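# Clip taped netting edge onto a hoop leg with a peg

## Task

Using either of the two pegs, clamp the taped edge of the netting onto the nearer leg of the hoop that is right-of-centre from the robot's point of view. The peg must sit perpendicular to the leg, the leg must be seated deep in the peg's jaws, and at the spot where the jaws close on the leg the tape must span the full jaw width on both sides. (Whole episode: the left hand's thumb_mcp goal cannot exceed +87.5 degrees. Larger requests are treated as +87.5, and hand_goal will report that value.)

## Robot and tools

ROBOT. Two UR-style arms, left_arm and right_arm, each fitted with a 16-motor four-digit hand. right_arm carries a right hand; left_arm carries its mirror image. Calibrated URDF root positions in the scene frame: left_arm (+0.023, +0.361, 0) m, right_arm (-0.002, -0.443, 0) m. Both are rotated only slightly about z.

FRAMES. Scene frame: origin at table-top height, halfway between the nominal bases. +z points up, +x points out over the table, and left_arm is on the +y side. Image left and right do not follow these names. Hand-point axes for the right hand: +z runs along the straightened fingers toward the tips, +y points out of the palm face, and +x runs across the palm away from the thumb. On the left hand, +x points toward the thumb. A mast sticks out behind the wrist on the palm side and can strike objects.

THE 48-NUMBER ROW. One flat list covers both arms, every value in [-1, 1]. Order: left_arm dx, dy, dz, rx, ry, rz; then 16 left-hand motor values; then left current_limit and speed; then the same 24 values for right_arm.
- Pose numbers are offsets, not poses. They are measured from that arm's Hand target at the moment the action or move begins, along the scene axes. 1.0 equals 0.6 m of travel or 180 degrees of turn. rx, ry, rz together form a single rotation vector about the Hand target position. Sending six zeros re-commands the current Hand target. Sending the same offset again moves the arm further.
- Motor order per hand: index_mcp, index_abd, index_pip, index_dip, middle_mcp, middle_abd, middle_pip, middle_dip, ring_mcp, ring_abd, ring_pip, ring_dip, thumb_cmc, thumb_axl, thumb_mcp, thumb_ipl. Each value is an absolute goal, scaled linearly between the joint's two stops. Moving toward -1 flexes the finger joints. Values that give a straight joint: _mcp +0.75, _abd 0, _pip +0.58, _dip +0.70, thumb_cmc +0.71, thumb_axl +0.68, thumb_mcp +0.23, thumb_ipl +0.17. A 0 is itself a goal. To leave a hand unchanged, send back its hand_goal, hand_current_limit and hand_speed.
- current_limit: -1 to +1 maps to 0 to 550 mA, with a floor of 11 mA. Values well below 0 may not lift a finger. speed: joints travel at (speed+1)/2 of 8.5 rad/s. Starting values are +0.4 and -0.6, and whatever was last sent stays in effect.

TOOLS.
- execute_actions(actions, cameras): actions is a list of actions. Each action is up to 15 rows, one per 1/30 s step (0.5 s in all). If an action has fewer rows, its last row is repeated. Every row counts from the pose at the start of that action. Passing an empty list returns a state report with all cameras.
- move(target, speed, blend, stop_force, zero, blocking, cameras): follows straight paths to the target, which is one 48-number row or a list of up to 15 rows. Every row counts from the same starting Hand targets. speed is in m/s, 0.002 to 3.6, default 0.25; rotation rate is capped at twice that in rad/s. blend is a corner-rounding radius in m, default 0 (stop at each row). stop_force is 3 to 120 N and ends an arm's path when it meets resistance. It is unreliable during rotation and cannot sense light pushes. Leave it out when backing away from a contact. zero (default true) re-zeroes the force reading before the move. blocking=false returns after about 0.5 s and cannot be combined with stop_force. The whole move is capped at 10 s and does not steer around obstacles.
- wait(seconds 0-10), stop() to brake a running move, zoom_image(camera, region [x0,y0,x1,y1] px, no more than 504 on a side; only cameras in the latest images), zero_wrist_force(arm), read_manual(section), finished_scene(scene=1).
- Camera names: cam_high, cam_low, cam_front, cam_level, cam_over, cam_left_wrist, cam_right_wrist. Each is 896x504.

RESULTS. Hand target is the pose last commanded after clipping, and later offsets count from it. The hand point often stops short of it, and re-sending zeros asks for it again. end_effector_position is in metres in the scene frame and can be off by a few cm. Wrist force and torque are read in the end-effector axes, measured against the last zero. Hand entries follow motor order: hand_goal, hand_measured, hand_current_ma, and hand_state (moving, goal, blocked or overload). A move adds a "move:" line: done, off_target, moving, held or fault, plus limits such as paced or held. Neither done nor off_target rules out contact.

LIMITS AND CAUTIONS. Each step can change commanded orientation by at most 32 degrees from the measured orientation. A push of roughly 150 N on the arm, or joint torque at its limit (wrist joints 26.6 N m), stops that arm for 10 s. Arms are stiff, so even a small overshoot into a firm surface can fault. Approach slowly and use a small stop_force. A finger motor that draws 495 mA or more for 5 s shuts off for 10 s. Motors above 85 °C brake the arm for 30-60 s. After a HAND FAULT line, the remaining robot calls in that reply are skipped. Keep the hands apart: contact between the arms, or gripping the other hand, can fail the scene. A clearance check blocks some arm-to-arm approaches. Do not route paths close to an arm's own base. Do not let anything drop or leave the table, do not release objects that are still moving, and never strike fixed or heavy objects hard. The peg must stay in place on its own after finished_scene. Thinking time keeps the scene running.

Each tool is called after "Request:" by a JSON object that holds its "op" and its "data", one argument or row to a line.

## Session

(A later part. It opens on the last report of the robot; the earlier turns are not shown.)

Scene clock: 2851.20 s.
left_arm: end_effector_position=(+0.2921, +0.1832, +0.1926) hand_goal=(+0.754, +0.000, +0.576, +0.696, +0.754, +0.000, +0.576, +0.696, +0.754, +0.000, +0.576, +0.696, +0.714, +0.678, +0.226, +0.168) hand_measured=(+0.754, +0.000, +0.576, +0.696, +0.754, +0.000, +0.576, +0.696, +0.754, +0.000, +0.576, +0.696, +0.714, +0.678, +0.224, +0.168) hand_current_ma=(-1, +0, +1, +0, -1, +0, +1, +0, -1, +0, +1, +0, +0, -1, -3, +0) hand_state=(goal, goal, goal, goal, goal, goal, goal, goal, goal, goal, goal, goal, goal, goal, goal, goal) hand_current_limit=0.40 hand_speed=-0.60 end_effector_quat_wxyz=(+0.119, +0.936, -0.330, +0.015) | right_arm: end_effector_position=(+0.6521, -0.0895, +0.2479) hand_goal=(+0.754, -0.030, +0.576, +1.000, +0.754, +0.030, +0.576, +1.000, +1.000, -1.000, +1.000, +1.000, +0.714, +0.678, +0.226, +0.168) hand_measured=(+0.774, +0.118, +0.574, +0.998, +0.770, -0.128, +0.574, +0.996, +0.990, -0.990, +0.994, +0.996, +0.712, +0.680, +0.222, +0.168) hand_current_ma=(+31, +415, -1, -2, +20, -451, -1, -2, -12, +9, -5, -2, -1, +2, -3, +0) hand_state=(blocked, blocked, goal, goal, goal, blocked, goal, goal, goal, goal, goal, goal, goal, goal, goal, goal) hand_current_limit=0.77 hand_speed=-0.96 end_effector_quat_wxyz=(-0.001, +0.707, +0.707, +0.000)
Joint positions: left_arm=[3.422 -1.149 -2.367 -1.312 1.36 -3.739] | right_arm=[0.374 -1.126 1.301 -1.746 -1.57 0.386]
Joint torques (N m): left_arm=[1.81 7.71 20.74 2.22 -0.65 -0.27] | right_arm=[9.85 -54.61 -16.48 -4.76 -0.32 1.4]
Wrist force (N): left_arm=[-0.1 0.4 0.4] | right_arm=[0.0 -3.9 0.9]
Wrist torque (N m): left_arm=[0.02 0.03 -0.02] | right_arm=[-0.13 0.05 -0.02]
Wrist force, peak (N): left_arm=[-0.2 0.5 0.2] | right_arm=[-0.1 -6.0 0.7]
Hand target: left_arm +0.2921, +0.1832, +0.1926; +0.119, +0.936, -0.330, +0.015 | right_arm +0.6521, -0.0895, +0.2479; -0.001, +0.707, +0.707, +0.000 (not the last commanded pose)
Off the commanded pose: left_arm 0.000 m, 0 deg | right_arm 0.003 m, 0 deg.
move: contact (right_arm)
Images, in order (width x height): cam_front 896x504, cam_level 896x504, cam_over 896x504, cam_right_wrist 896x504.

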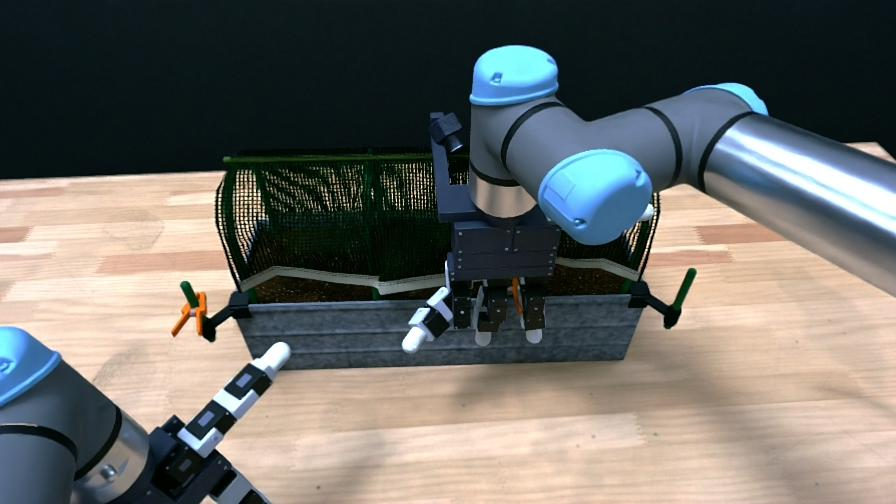

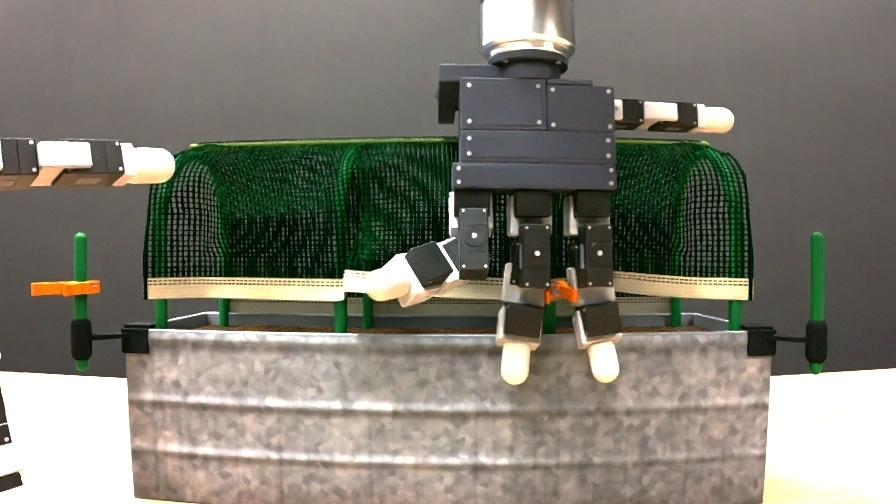

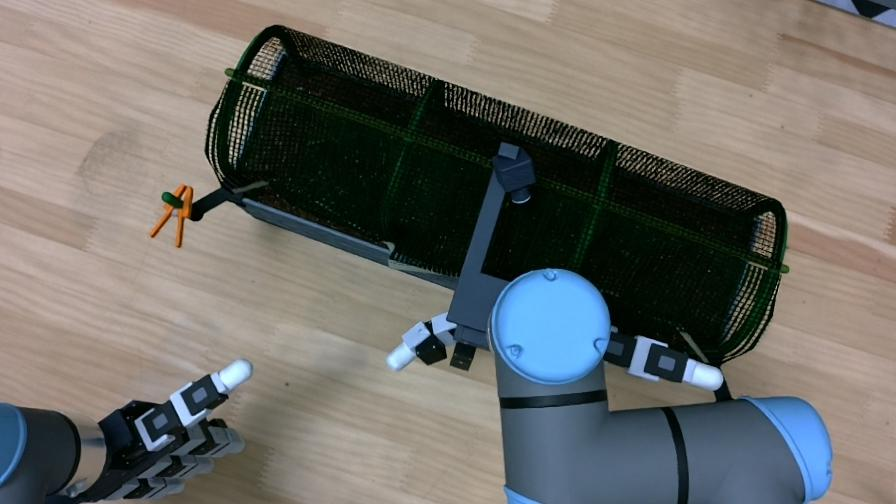

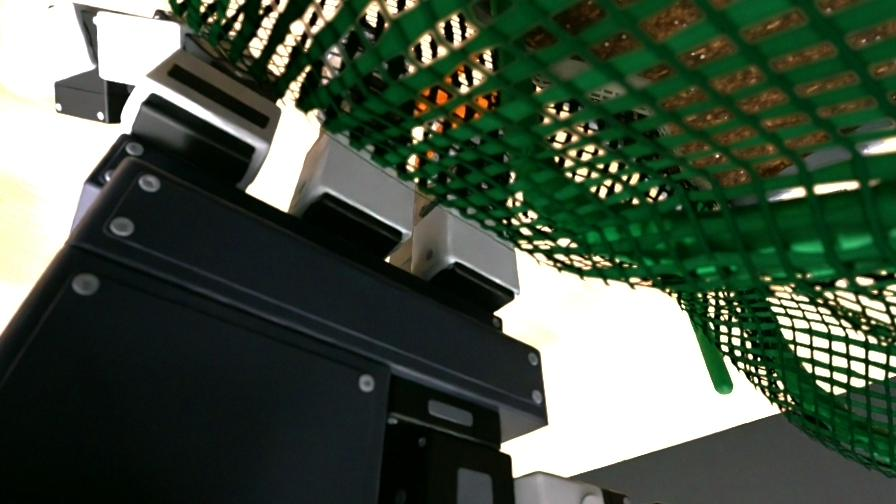

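Request:
{"op": "move", "data": {
  "target": [0,0,0,0,0,0,0.754,0,0.576,0.696,0.754,0,0.576,0.696,0.754,0,0.576,0.696,0.714,0.678,0.226,0.168,0.4,-0.6, 0.0333,0,0,0,0,0,0.754,-0.03,0.576,1,0.754,0.03,0.576,1,1,-1,1,1,0.714,0.678,0.226,0.168,0.77,-0.96],
  "speed": 0.01,
  "stop_force": 6,
  "cameras": ["cam_front", "cam_level", "cam_over", "cam_right_wrist"]
}}

Request:
{"op": "zoom_image", "data": {
  "camera": "cam_right_wrist",
  "region": [380, 0, 700, 200]
}}

Request:
{"op": "zoom_image", "data": {
  "camera": "cam_level",
  "region": [520, 260, 620, 350]
}}

Request:
{"op": "zoom_image", "data": {
  "camera": "cam_level",
  "region": [420, 240, 760, 320]
}}

Scene clock: 2936.10 s.
left_arm: end_effector_position=(+0.2921, +0.1832, +0.1926) hand_goal=(+0.754, +0.000, +0.576, +0.696, +0.754, +0.000, +0.576, +0.696, +0.754, +0.000, +0.576, +0.696, +0.714, +0.678, +0.226, +0.168) hand_measured=(+0.754, +0.000, +0.576, +0.696, +0.754, +0.000, +0.576, +0.696, +0.754, +0.000, +0.576, +0.696, +0.714, +0.678, +0.224, +0.168) hand_current_ma=(-1, +0, +1, +0, -1, +0, +1, +0, -1, +0, +1, +0, +0, -1, -3, +0) hand_state=(goal, goal, goal, goal, goal, goal, goal, goal, goal, goal, goal, goal, goal, goal, goal, goal) hand_current_limit=0.40 hand_speed=-0.60 end_effector_quat_wxyz=(+0.119, +0.936, -0.330, +0.015) | right_arm: end_effector_position=(+0.6592, -0.0895, +0.2479) hand_goal=(+0.754, -0.030, +0.576, +1.000, +0.754, +0.030, +0.576, +1.000, +1.000, -1.000, +1.000, +1.000, +0.714, +0.678, +0.226, +0.168) hand_measured=(+0.800, +0.112, +0.578, +0.998, +0.784, -0.112, +0.576, +0.996, +0.990, -0.990, +0.994, +0.996, +0.712, +0.680, +0.222, +0.168) hand_current_ma=(+97, +386, +2, -2, +53, -390, +0, -2, -12, +8, -5, -2, -1, +2, -3, +0) hand_state=(blocked, blocked, goal, goal, blocked, blocked, goal, goal, goal, goal, goal, goal, goal, goal, goal, goal) hand_current_limit=0.77 hand_speed=-0.96 end_effector_quat_wxyz=(-0.001, +0.707, +0.707, +0.000)
Joint positions: left_arm=[3.422 -1.149 -2.367 -1.312 1.36 -3.739] | right_arm=[0.37 -1.111 1.28 -1.739 -1.57 0.382]
Joint torques (N m): left_arm=[0.87 8.52 20.72 2.2 -0.64 -0.14] | right_arm=[8.5 -54.89 -18.08 -5.81 -0.09 1.35]
Wrist force (N): left_arm=[0.0 0.2 0.4] | right_arm=[-0.2 -7.2 0.7]
Wrist torque (N m): left_arm=[0.00 0.01 0.00] | right_arm=[0.03 0.11 -0.04]
Wrist force, peak (N): left_arm=[-0.1 0.1 0.5] | right_arm=[-0.1 -9.9 1.1]
Hand target: left_arm +0.2921, +0.1832, +0.1926; +0.119, +0.936, -0.330, +0.015 | right_arm +0.6592, -0.0895, +0.2479; -0.001, +0.707, +0.707, +0.000 (not the last commanded pose)
Off the commanded pose: left_arm 0.000 m, 0 deg | right_arm 0.013 m, 0 deg.
move: contact (right_arm)
Images, in order (width x height): cam_front 896x504, cam_level 896x504, cam_over 896x504, cam_right_wrist 896x504.

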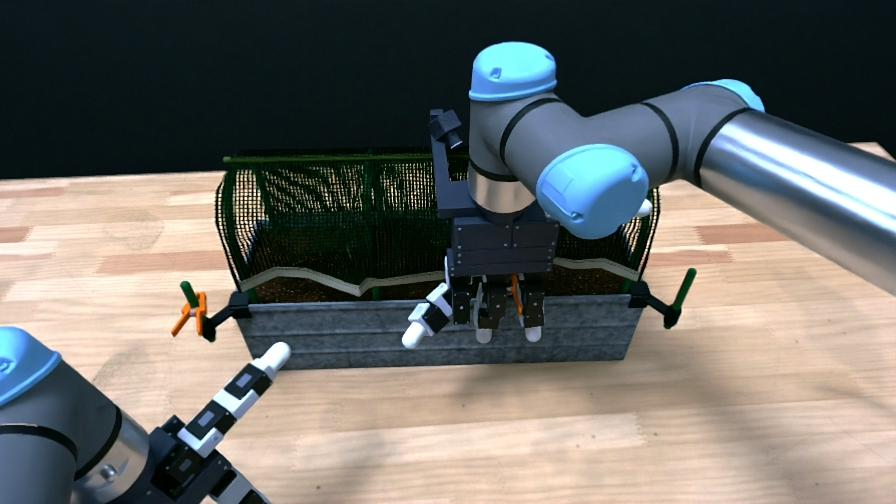

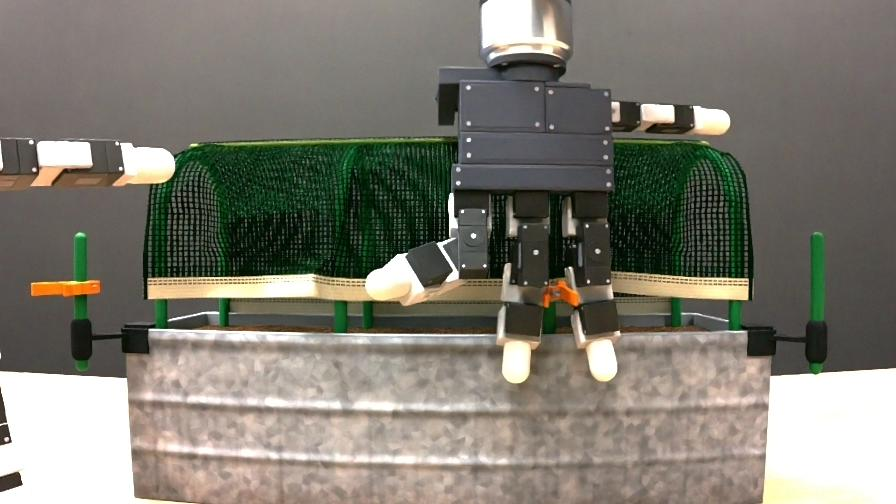

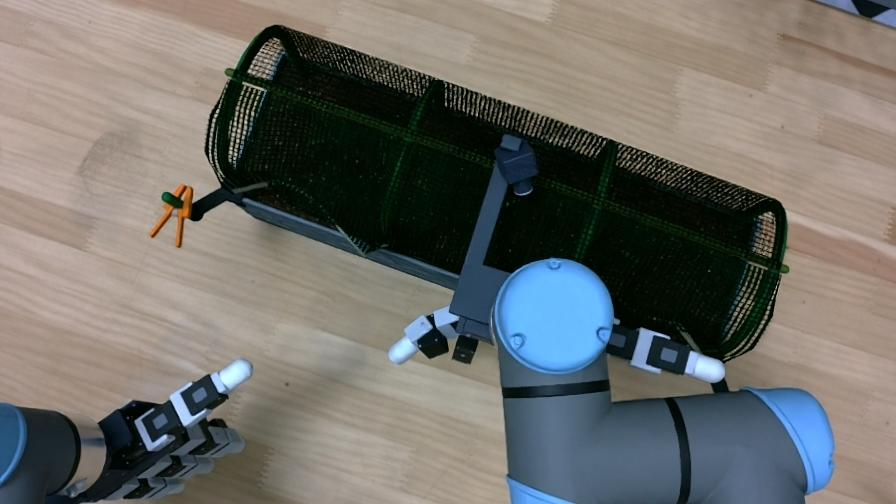

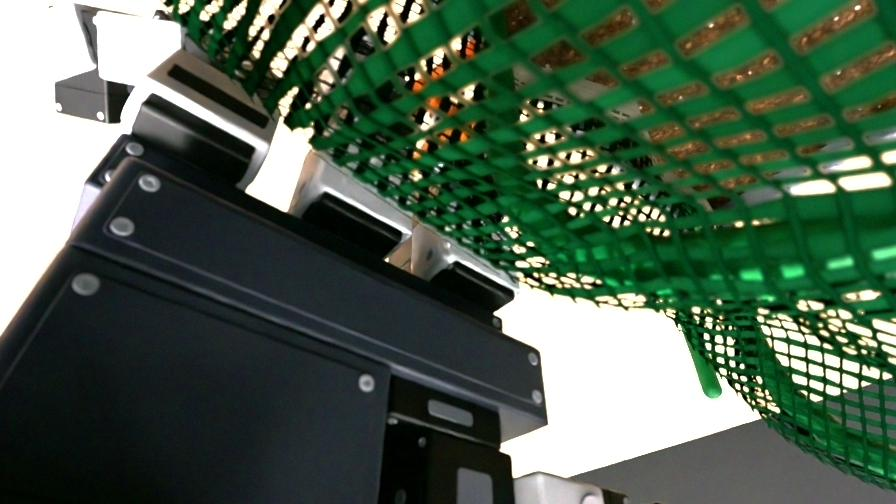

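Scaled by 1.575.

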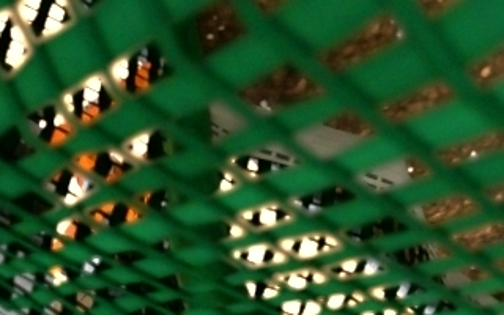

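Scaled by 5.040.

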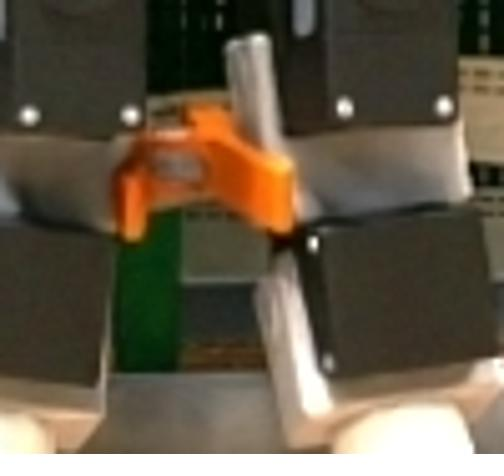

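Scaled by 1.482.

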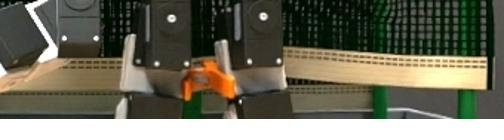

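Request:
{"op": "zoom_image", "data": {
  "camera": "cam_level",
  "region": [780, 220, 850, 290]
}}

Request:
{"op": "zoom_image", "data": {
  "camera": "cam_level",
  "region": [310, 270, 380, 340]
}}

Request:
{"op": "zoom_image", "data": {
  "camera": "cam_level",
  "region": [20, 230, 120, 330]
}}

Scaled by 7.200.

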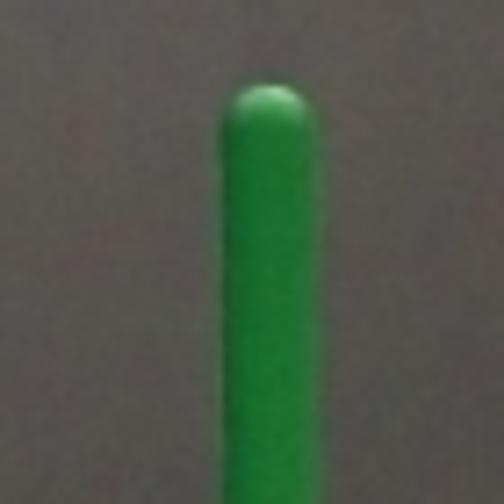

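Scaled by 7.200.

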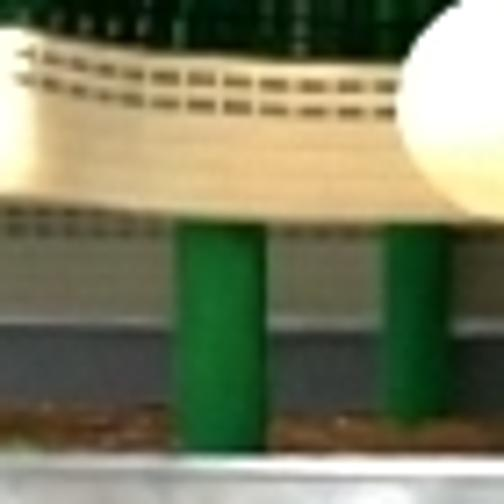

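Scaled by 5.040.

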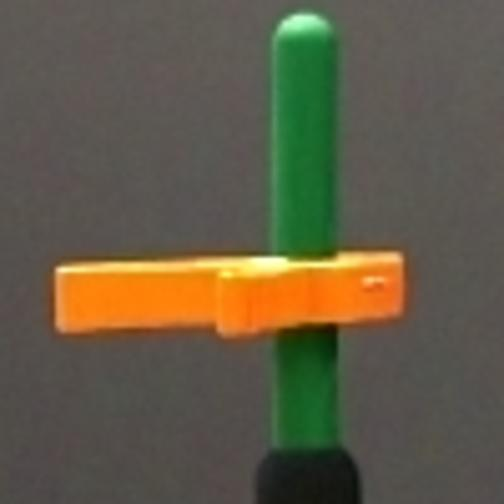

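Request:
{"op": "move", "data": {
  "target": [0,0,0,0,0,0,0.754,0,0.576,0.696,0.754,0,0.576,0.696,0.754,0,0.576,0.696,0.714,0.678,0.226,0.168,0.4,-0.6, -0.132,0,0,0,0,0,0.754,-0.03,0.576,1,0.754,0.03,0.576,1,1,-1,1,1,0.714,0.678,0.226,0.168,0.77,-0.96],
  "speed": 0.03,
  "cameras": ["cam_front", "cam_level", "cam_over", "cam_right_wrist", "cam_high"]
}}

Request:
{"op": "zoom_image", "data": {
  "camera": "cam_right_wrist",
  "region": [400, 0, 560, 180]
}}

Request:
{"op": "zoom_image", "data": {
  "camera": "cam_over",
  "region": [480, 270, 620, 410]
}}

Request:
{"op": "zoom_image", "data": {
  "camera": "cam_level",
  "region": [520, 240, 620, 350]
}}

Scene clock: 3065.70 s.
left_arm: end_effector_position=(+0.2921, +0.1832, +0.1926) hand_goal=(+0.754, +0.000, +0.576, +0.696, +0.754, +0.000, +0.576, +0.696, +0.754, +0.000, +0.576, +0.696, +0.714, +0.678, +0.226, +0.168) hand_measured=(+0.754, +0.000, +0.576, +0.696, +0.754, +0.000, +0.576, +0.696, +0.754, +0.000, +0.576, +0.696, +0.714, +0.678, +0.224, +0.168) hand_current_ma=(-1, +0, +1, +0, -1, +0, +1, +0, -1, +0, +1, +0, +0, -1, -3, +0) hand_state=(goal, goal, goal, goal, goal, goal, goal, goal, goal, goal, goal, goal, goal, goal, goal, goal) hand_current_limit=0.40 hand_speed=-0.60 end_effector_quat_wxyz=(+0.119, +0.936, -0.330, +0.015) | right_arm: end_effector_position=(+0.5799, -0.0894, +0.2480) hand_goal=(+0.754, -0.030, +0.576, +1.000, +0.754, +0.030, +0.576, +1.000, +1.000, -1.000, +1.000, +1.000, +0.714, +0.678, +0.226, +0.168) hand_measured=(+0.764, +0.112, +0.576, +0.998, +0.748, -0.112, +0.574, +0.996, +0.990, -0.990, +0.994, +0.996, +0.712, +0.680, +0.222, +0.168) hand_current_ma=(+12, +386, +0, -2, -4, -390, -1, -2, -12, +8, -5, -2, -1, +2, -3, +0) hand_state=(goal, blocked, goal, goal, goal, blocked, goal, goal, goal, goal, goal, goal, goal, goal, goal, goal) hand_current_limit=0.77 hand_speed=-0.96 end_effector_quat_wxyz=(+0.000, +0.707, +0.707, +0.000) end_effector_velocity=(+0.002, +0.001, +0.001) end_effector_angular_velocity=(+0.002, -0.003, +0.000)
Joint positions: left_arm=[3.422 -1.149 -2.367 -1.312 1.36 -3.739] | right_arm=[0.419 -1.267 1.499 -1.803 -1.57 0.431]
Joint velocities: left_arm=[within noise] | right_arm=[0 0.003 -0.005 -0.002 0.001 0]
Joint torques (N m): left_arm=[1.08 7.84 20.97 2.33 -0.63 -0.14] | right_arm=[-7.3 -30.52 -34.9 -2.25 0.33 -0.9]
Wrist force (N): left_arm=[-0.1 0.2 0.1] | right_arm=[-0.1 -2.0 1.1]
Wrist torque (N m): left_arm=[0.01 0.01 -0.01] | right_arm=[-0.26 0.11 -0.26]
Wrist force, peak (N): left_arm=[-0.2 0.3 0.4] | right_arm=[0.1 -7.9 0.7]
Hand target: left_arm +0.2921, +0.1832, +0.1926; +0.119, +0.936, -0.330, +0.015 | right_arm +0.5800, -0.0895, +0.2479; -0.001, +0.707, +0.707, +0.000
Off the commanded pose: left_arm 0.000 m, 0 deg | right_arm 0.000 m, 0 deg.
move: done
Images, in order (width x height): cam_high 896x504, cam_front 896x504, cam_level 896x504, cam_over 896x504, cam_right_wrist 896x504.

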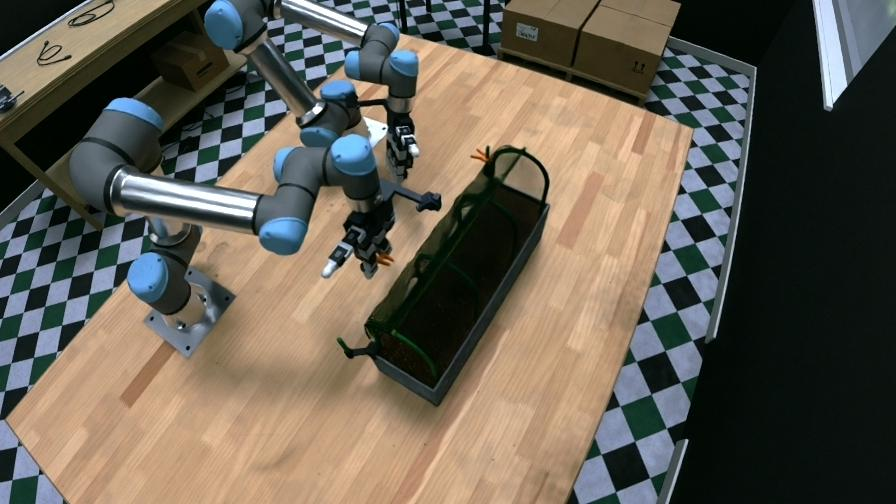

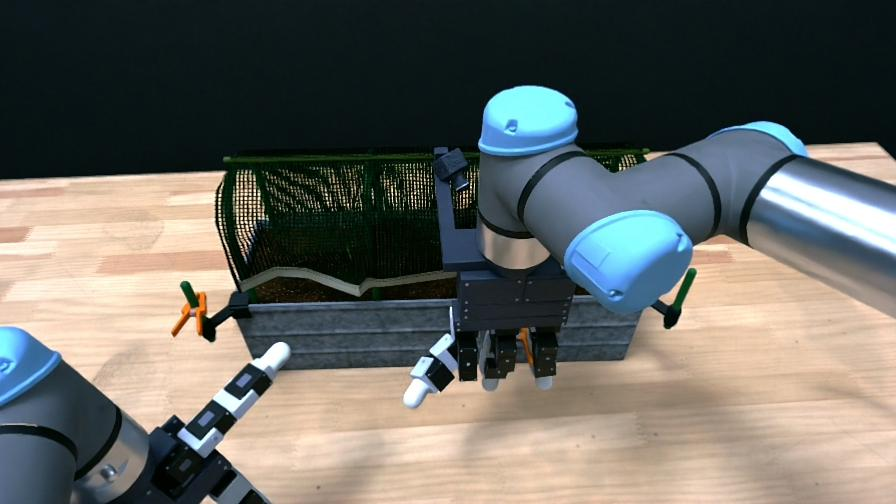

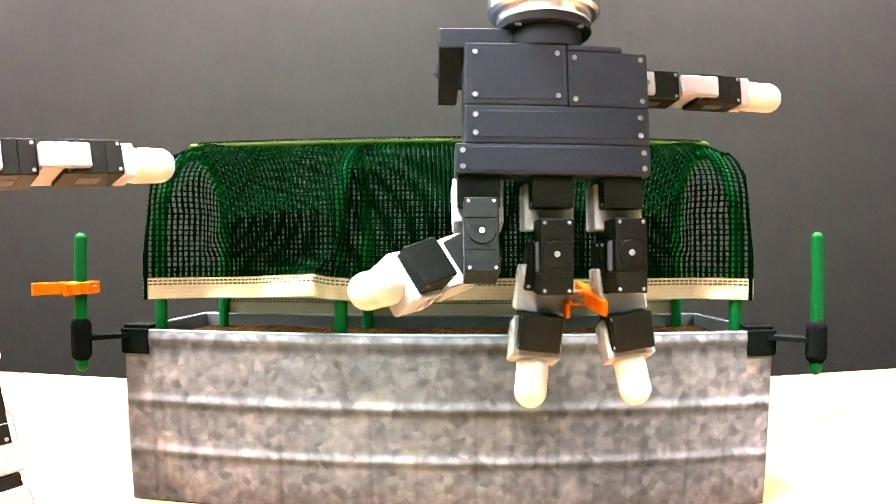

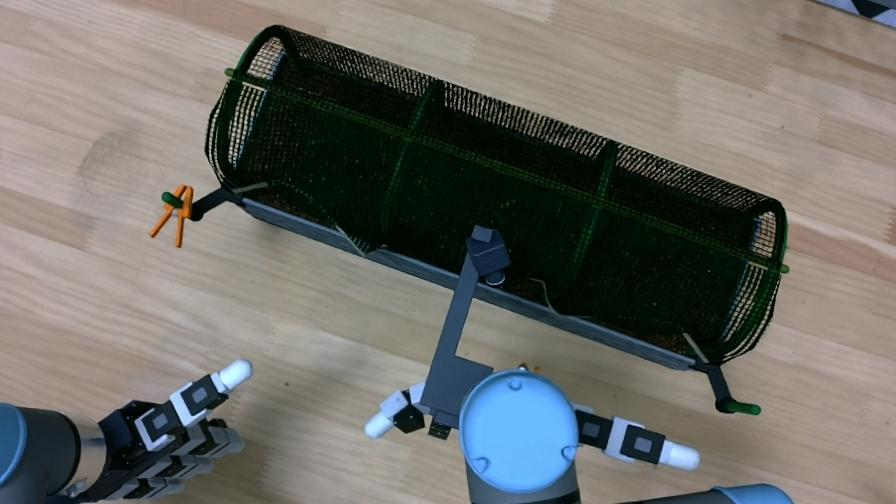

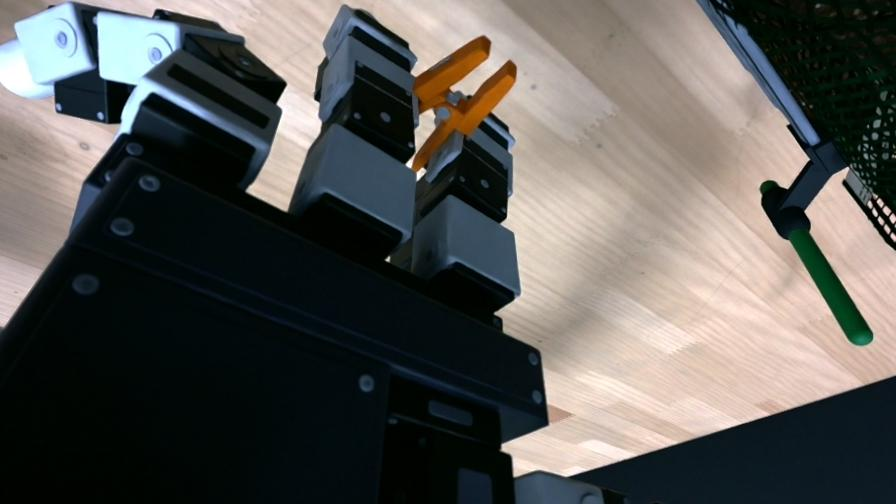

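Scaled by 2.800.

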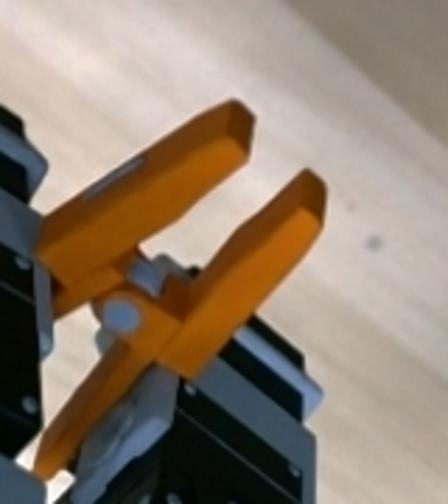

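Scaled by 3.600.

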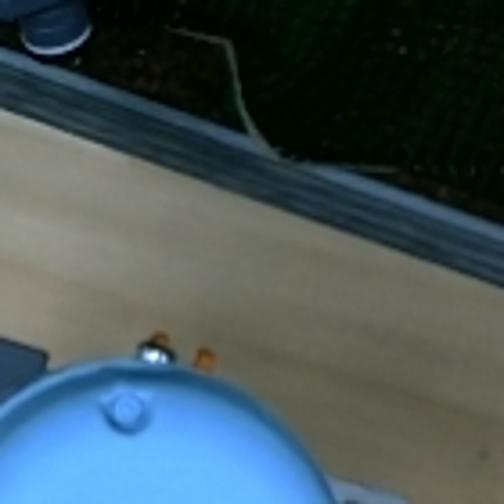

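Scaled by 4.582.

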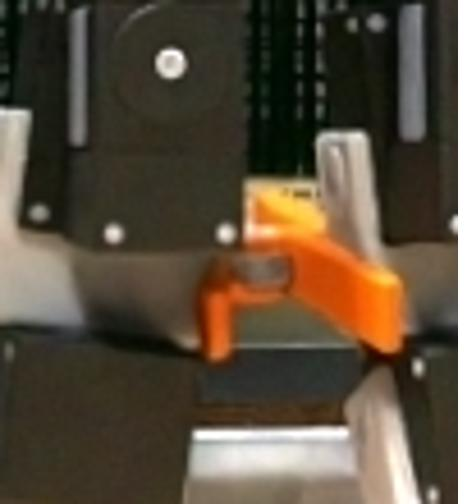

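Request:
{"op": "zoom_image", "data": {
  "camera": "cam_over",
  "region": [140, 170, 210, 260]
}}

Request:
{"op": "zoom_image", "data": {
  "camera": "cam_front",
  "region": [160, 270, 220, 345]
}}

Request:
{"op": "zoom_image", "data": {
  "camera": "cam_high",
  "region": [460, 140, 510, 180]
}}

Scaled by 5.600.

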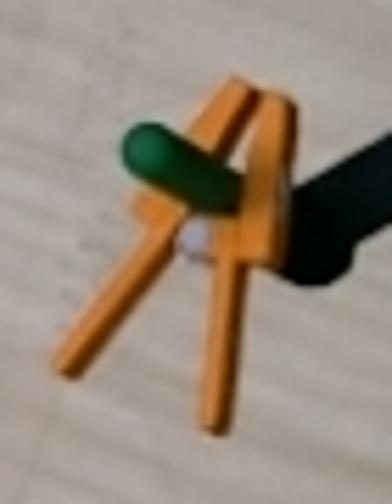

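Scaled by 6.720.

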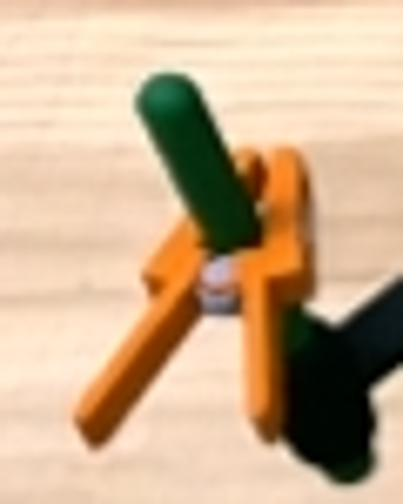

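Scaled by 10.080.

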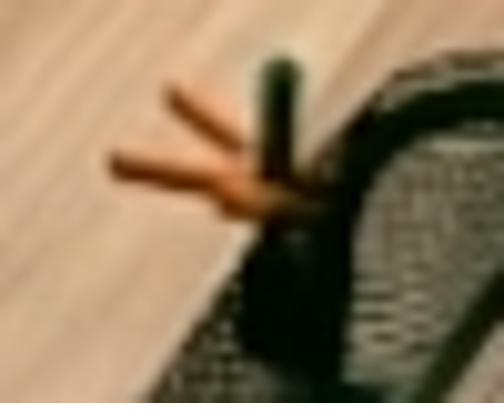

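Request:
{"op": "execute_actions", "data": {
  "actions": [
    [[0,0,0,0,0,0,0.754,0,0.576,0.696,0.754,0,0.576,0.696,0.754,0,0.576,0.696,0.714,0.678,0.226,0.168,0.4,-0.6,0,0,0,0,0,0,0.754,-0.3,0.576,1,0.754,0.3,0.576,1,1,-1,1,1,0.714,0.678,0.226,0.168,0.77,-0.9]],
    [[0,0,0,0,0,0,0.754,0,0.576,0.696,0.754,0,0.576,0.696,0.754,0,0.576,0.696,0.714,0.678,0.226,0.168,0.4,-0.6,0,0,0,0,0,0,0.754,-0.3,0.576,1,0.754,0.3,0.576,1,1,-1,1,1,0.714,0.678,0.226,0.168,0.77,-0.9]]
  ],
  "cameras": ["cam_over", "cam_right_wrist"]
}}

Request:
{"op": "zoom_image", "data": {
  "camera": "cam_right_wrist",
  "region": [400, 0, 560, 180]
}}

Scene clock: 3296.43 s.
left_arm: end_effector_position=(+0.2921, +0.1832, +0.1926) hand_goal=(+0.754, +0.000, +0.576, +0.696, +0.754, +0.000, +0.576, +0.696, +0.754, +0.000, +0.576, +0.696, +0.714, +0.678, +0.226, +0.168) hand_measured=(+0.754, +0.000, +0.576, +0.696, +0.754, +0.000, +0.576, +0.696, +0.754, +0.000, +0.576, +0.696, +0.714, +0.678, +0.224, +0.168) hand_current_ma=(-1, +0, +1, +0, -1, +0, +1, +0, -1, +0, +1, +0, +0, -1, -3, +0) hand_state=(goal, goal, goal, goal, goal, goal, goal, goal, goal, goal, goal, goal, goal, goal, goal, goal) hand_current_limit=0.40 hand_speed=-0.60 end_effector_quat_wxyz=(+0.119, +0.936, -0.330, +0.015) | right_arm: end_effector_position=(+0.5800, -0.0895, +0.2479) hand_goal=(+0.754, -0.300, +0.576, +1.000, +0.754, +0.300, +0.576, +1.000, +1.000, -1.000, +1.000, +1.000, +0.714, +0.678, +0.226, +0.168) hand_measured=(+0.764, +0.112, +0.576, +0.998, +0.748, -0.112, +0.574, +0.996, +0.990, -0.990, +0.994, +0.996, +0.712, +0.680, +0.222, +0.168) hand_current_ma=(+12, +487, +0, -2, -4, -487, -1, -2, -12, +8, -5, -2, -1, +2, -3, +0) hand_state=(goal, blocked, goal, goal, goal, blocked, goal, goal, goal, goal, goal, goal, goal, goal, goal, goal) hand_current_limit=0.77 hand_speed=-0.90 end_effector_quat_wxyz=(-0.001, +0.707, +0.707, +0.000)
Joint positions: left_arm=[3.422 -1.149 -2.367 -1.312 1.36 -3.739] | right_arm=[0.419 -1.267 1.499 -1.803 -1.57 0.431]
Joint torques (N m): left_arm=[1.08 7.95 20.75 2.29 -0.59 -0.18] | right_arm=[-10.69 -28.79 -35.45 -0.59 1.43 -1.43]
Wrist force (N): left_arm=[-0.2 0.2 0.1] | right_arm=[-0.3 -1.8 0.9]
Wrist torque (N m): left_arm=[0.02 0.02 -0.02] | right_arm=[-0.22 0.13 -0.27]
Wrist force, peak (N): left_arm=[-0.1 0.4 0.3] | right_arm=[-0.5 -2.4 1.1]
Hand target: left_arm +0.2921, +0.1832, +0.1926; +0.119, +0.936, -0.330, +0.015 | right_arm +0.5800, -0.0895, +0.2479; -0.001, +0.707, +0.707, +0.000
Off the commanded pose: left_arm 0.000 m, 0 deg | right_arm 0.000 m, 0 deg.
Step readings (end_effector_position of left_arm | right_arm):
0: (+0.2921, +0.1832, +0.1926) | (+0.5800, -0.0895, +0.2479)
1: (+0.2921, +0.1832, +0.1926) | (+0.5800, -0.0895, +0.2479)
2: (+0.2921, +0.1832, +0.1926) | (+0.5800, -0.0895, +0.2479)
4: (+0.2921, +0.1832, +0.1926) | (+0.5800, -0.0895, +0.2479)
8: (+0.2921, +0.1832, +0.1926) | (+0.5800, -0.0895, +0.2479)
15: (+0.2921, +0.1832, +0.1926) | (+0.5800, -0.0895, +0.2479)
16: (+0.2921, +0.1832, +0.1926) | (+0.5800, -0.0895, +0.2479)
17: (+0.2921, +0.1832, +0.1926) | (+0.5800, -0.0895, +0.2479)
19: (+0.2921, +0.1832, +0.1926) | (+0.5800, -0.0895, +0.2479)
23: (+0.2921, +0.1832, +0.1926) | (+0.5800, -0.0895, +0.2479)
30: (+0.2921, +0.1832, +0.1926) | (+0.5800, -0.0895, +0.2479)
Images, in order (width x height): cam_over 896x504, cam_right_wrist 896x504.

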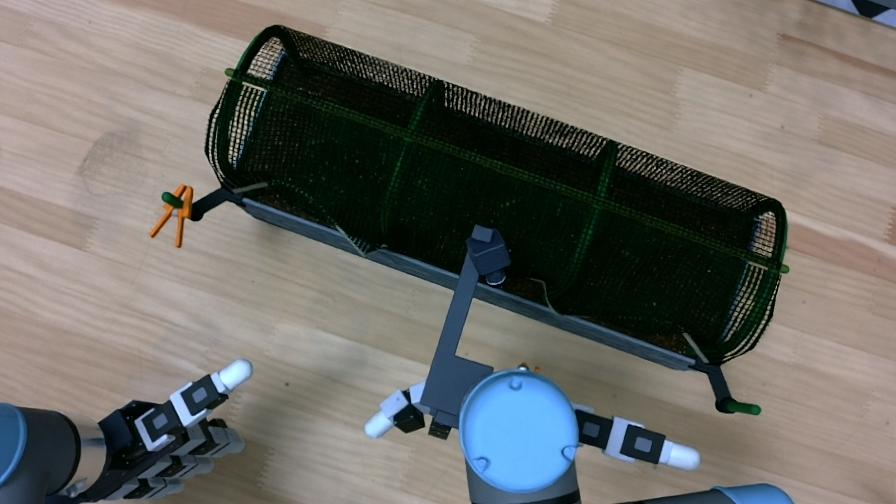

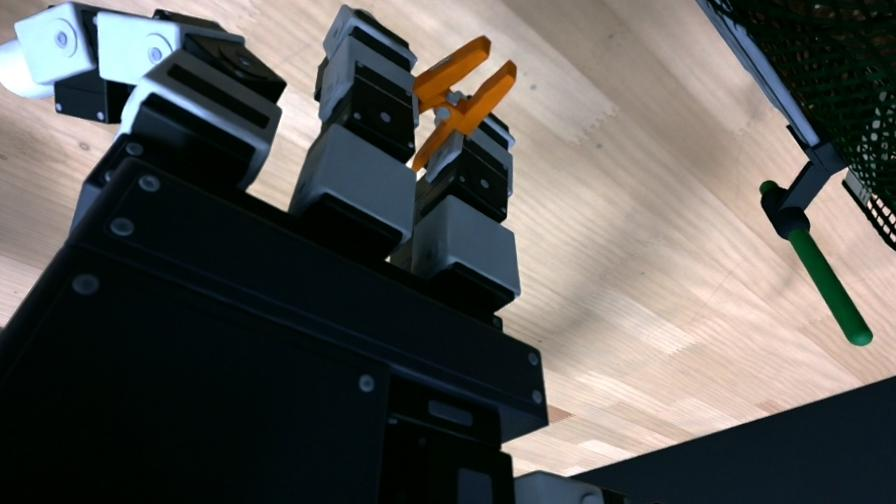

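Scaled by 2.800.

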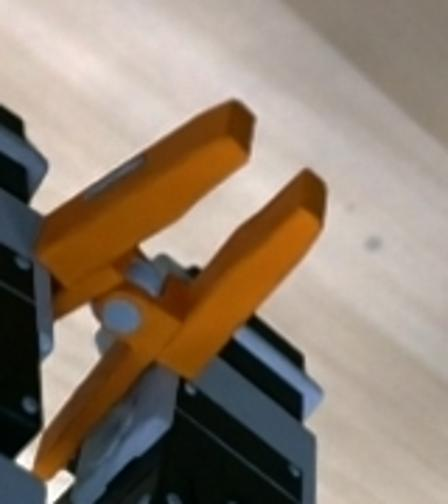

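Request:
{"op": "execute_actions", "data": {
  "actions": [
    [[0,0,0,0,0,0,0.754,0,0.576,0.696,0.754,0,0.576,0.696,0.754,0,0.576,0.696,0.714,0.678,0.226,0.168,0.4,-0.6,0,0,0,0,0,0,0.754,-0.3,0.576,1,0.754,0.3,0.576,1,1,-1,1,1,0.714,0.678,0.226,0.168,1,-0.9]],
    [[0,0,0,0,0,0,0.754,0,0.576,0.696,0.754,0,0.576,0.696,0.754,0,0.576,0.696,0.714,0.678,0.226,0.168,0.4,-0.6,0,0,0,0,0,0,0.754,-0.3,0.576,1,0.754,0.3,0.576,1,1,-1,1,1,0.714,0.678,0.226,0.168,1,-0.9]]
  ]
}}

Request:
{"op": "execute_actions", "data": {
  "actions": [
    [[0,0,0,0,0,0,0.754,0,0.576,0.696,0.754,0,0.576,0.696,0.754,0,0.576,0.696,0.714,0.678,0.226,0.168,0.4,-0.6,0,0,0,0,0,0,0.754,-0.3,0.576,1,0.754,0.3,0.576,1,1,-1,1,1,0.714,0.678,0.226,0.168,0.77,-0.9]]
  ]
}}

Scene clock: 3313.10 s.
left_arm: end_effector_position=(+0.2921, +0.1832, +0.1926) hand_goal=(+0.754, +0.000, +0.576, +0.696, +0.754, +0.000, +0.576, +0.696, +0.754, +0.000, +0.576, +0.696, +0.714, +0.678, +0.226, +0.168) hand_measured=(+0.754, +0.000, +0.576, +0.696, +0.754, +0.000, +0.576, +0.696, +0.754, +0.000, +0.576, +0.696, +0.714, +0.678, +0.224, +0.168) hand_current_ma=(-1, +0, +1, +0, -1, +0, +1, +0, -1, +0, +1, +0, +0, -1, -3, +0) hand_state=(goal, goal, goal, goal, goal, goal, goal, goal, goal, goal, goal, goal, goal, goal, goal, goal) hand_current_limit=0.40 hand_speed=-0.60 end_effector_quat_wxyz=(+0.119, +0.936, -0.330, +0.015) | right_arm: end_effector_position=(+0.5800, -0.0895, +0.2479) hand_goal=(+0.754, -0.300, +0.576, +1.000, +0.754, +0.300, +0.576, +1.000, +1.000, -1.000, +1.000, +1.000, +0.714, +0.678, +0.226, +0.168) hand_measured=(+0.764, +0.112, +0.576, +0.998, +0.748, -0.112, +0.574, +0.996, +0.990, -0.990, +0.994, +0.996, +0.712, +0.680, +0.222, +0.168) hand_current_ma=(+12, +550, +0, -2, -4, -550, -1, -2, -12, +8, -5, -2, -1, +2, -3, +0) hand_state=(goal, blocked, goal, goal, goal, blocked, goal, goal, goal, goal, goal, goal, goal, goal, goal, goal) hand_current_limit=1.00 hand_speed=-0.90 end_effector_quat_wxyz=(-0.001, +0.707, +0.707, +0.000)
Joint positions: left_arm=[3.422 -1.149 -2.367 -1.312 1.36 -3.739] | right_arm=[0.419 -1.267 1.499 -1.803 -1.57 0.431]
Joint torques (N m): left_arm=[1.22 8.6 20.64 2.24 -0.63 -0.15] | right_arm=[-11.13 -30.31 -36.15 -0.91 1.49 -1.54]
Wrist force (N): left_arm=[-0.3 0.3 0.4] | right_arm=[0.0 -2.2 0.7]
Wrist torque (N m): left_arm=[0.01 0.04 -0.03] | right_arm=[-0.25 0.11 -0.26]
Wrist force, peak (N): left_arm=[-0.3 0.3 0.4] | right_arm=[0.1 -2.5 0.8]
Hand target: left_arm +0.2921, +0.1832, +0.1926; +0.119, +0.936, -0.330, +0.015 | right_arm +0.5800, -0.0895, +0.2479; -0.001, +0.707, +0.707, +0.000
Off the commanded pose: left_arm 0.000 m, 0 deg | right_arm 0.000 m, 0 deg.
Step readings (end_effector_position of left_arm | right_arm):
0: (+0.2921, +0.1832, +0.1926) | (+0.5800, -0.0895, +0.2479)
1: (+0.2921, +0.1832, +0.1926) | (+0.5800, -0.0895, +0.2479)
2: (+0.2921, +0.1832, +0.1926) | (+0.5800, -0.0895, +0.2479)
4: (+0.2921, +0.1832, +0.1926) | (+0.5800, -0.0895, +0.2479)
8: (+0.2921, +0.1832, +0.1926) | (+0.5800, -0.0895, +0.2479)
15: (+0.2921, +0.1832, +0.1926) | (+0.5800, -0.0895, +0.2479)
16: (+0.2921, +0.1832, +0.1926) | (+0.5800, -0.0895, +0.2479)
17: (+0.2921, +0.1832, +0.1926) | (+0.5800, -0.0895, +0.2479)
19: (+0.2921, +0.1832, +0.1926) | (+0.5800, -0.0895, +0.2479)
23: (+0.2921, +0.1832, +0.1926) | (+0.5800, -0.0895, +0.2479)
30: (+0.2921, +0.1832, +0.1926) | (+0.5800, -0.0895, +0.2479)

Scene clock: 3313.80 s.
left_arm: end_effector_position=(+0.2921, +0.1832, +0.1926) hand_goal=(+0.754, +0.000, +0.576, +0.696, +0.754, +0.000, +0.576, +0.696, +0.754, +0.000, +0.576, +0.696, +0.714, +0.678, +0.226, +0.168) hand_measured=(+0.754, +0.000, +0.576, +0.696, +0.754, +0.000, +0.576, +0.696, +0.754, +0.000, +0.576, +0.696, +0.714, +0.678, +0.224, +0.168) hand_current_ma=(-1, +0, +1, +0, -1, +0, +1, +0, -1, +0, +1, +0, +0, -1, -3, +0) hand_state=(goal, goal, goal, goal, goal, goal, goal, goal, goal, goal, goal, goal, goal, goal, goal, goal) hand_current_limit=0.40 hand_speed=-0.60 end_effector_quat_wxyz=(+0.119, +0.936, -0.330, +0.015) | right_arm: end_effector_position=(+0.5800, -0.0895, +0.2479) hand_goal=(+0.754, -0.300, +0.576, +1.000, +0.754, +0.300, +0.576, +1.000, +1.000, -1.000, +1.000, +1.000, +0.714, +0.678, +0.226, +0.168) hand_measured=(+0.764, +0.112, +0.576, +0.998, +0.748, -0.112, +0.574, +0.996, +0.990, -0.990, +0.994, +0.996, +0.712, +0.680, +0.222, +0.168) hand_current_ma=(+12, +487, +0, -2, -4, -487, -1, -2, -12, +8, -5, -2, -1, +2, -3, +0) hand_state=(goal, blocked, goal, goal, goal, blocked, goal, goal, goal, goal, goal, goal, goal, goal, goal, goal) hand_current_limit=0.77 hand_speed=-0.90 end_effector_quat_wxyz=(-0.001, +0.707, +0.707, +0.000)
Joint positions: left_arm=[3.422 -1.149 -2.367 -1.312 1.36 -3.739] | right_arm=[0.419 -1.267 1.499 -1.803 -1.57 0.431]
Joint torques (N m): left_arm=[1.28 8.01 20.37 2.21 -0.57 -0.16] | right_arm=[-10.44 -27.88 -34.71 -0.95 1.5 -1.55]
Wrist force (N): left_arm=[-0.1 0.2 0.3] | right_arm=[0.1 -1.8 1.0]
Wrist torque (N m): left_arm=[0.00 0.02 -0.01] | right_arm=[-0.21 0.09 -0.24]
Wrist force, peak (N): left_arm=[-0.1 0.2 0.4] | right_arm=[0.1 -2.3 0.9]
Hand target: left_arm +0.2921, +0.1832, +0.1926; +0.119, +0.936, -0.330, +0.015 | right_arm +0.5800, -0.0895, +0.2479; -0.001, +0.707, +0.707, +0.000
Off the commanded pose: left_arm 0.000 m, 0 deg | right_arm 0.000 m, 0 deg.
Step readings (end_effector_position of left_arm | right_arm):
0: (+0.2921, +0.1832, +0.1926) | (+0.5800, -0.0895, +0.2479)
1: (+0.2921, +0.1832, +0.1926) | (+0.5800, -0.0895, +0.2479)
2: (+0.2921, +0.1832, +0.1926) | (+0.5800, -0.0895, +0.2479)
4: (+0.2921, +0.1832, +0.1926) | (+0.5800, -0.0895, +0.2479)
8: (+0.2921, +0.1832, +0.1926) | (+0.5800, -0.0895, +0.2479)
15: (+0.2921, +0.1832, +0.1926) | (+0.5800, -0.0895, +0.2479)


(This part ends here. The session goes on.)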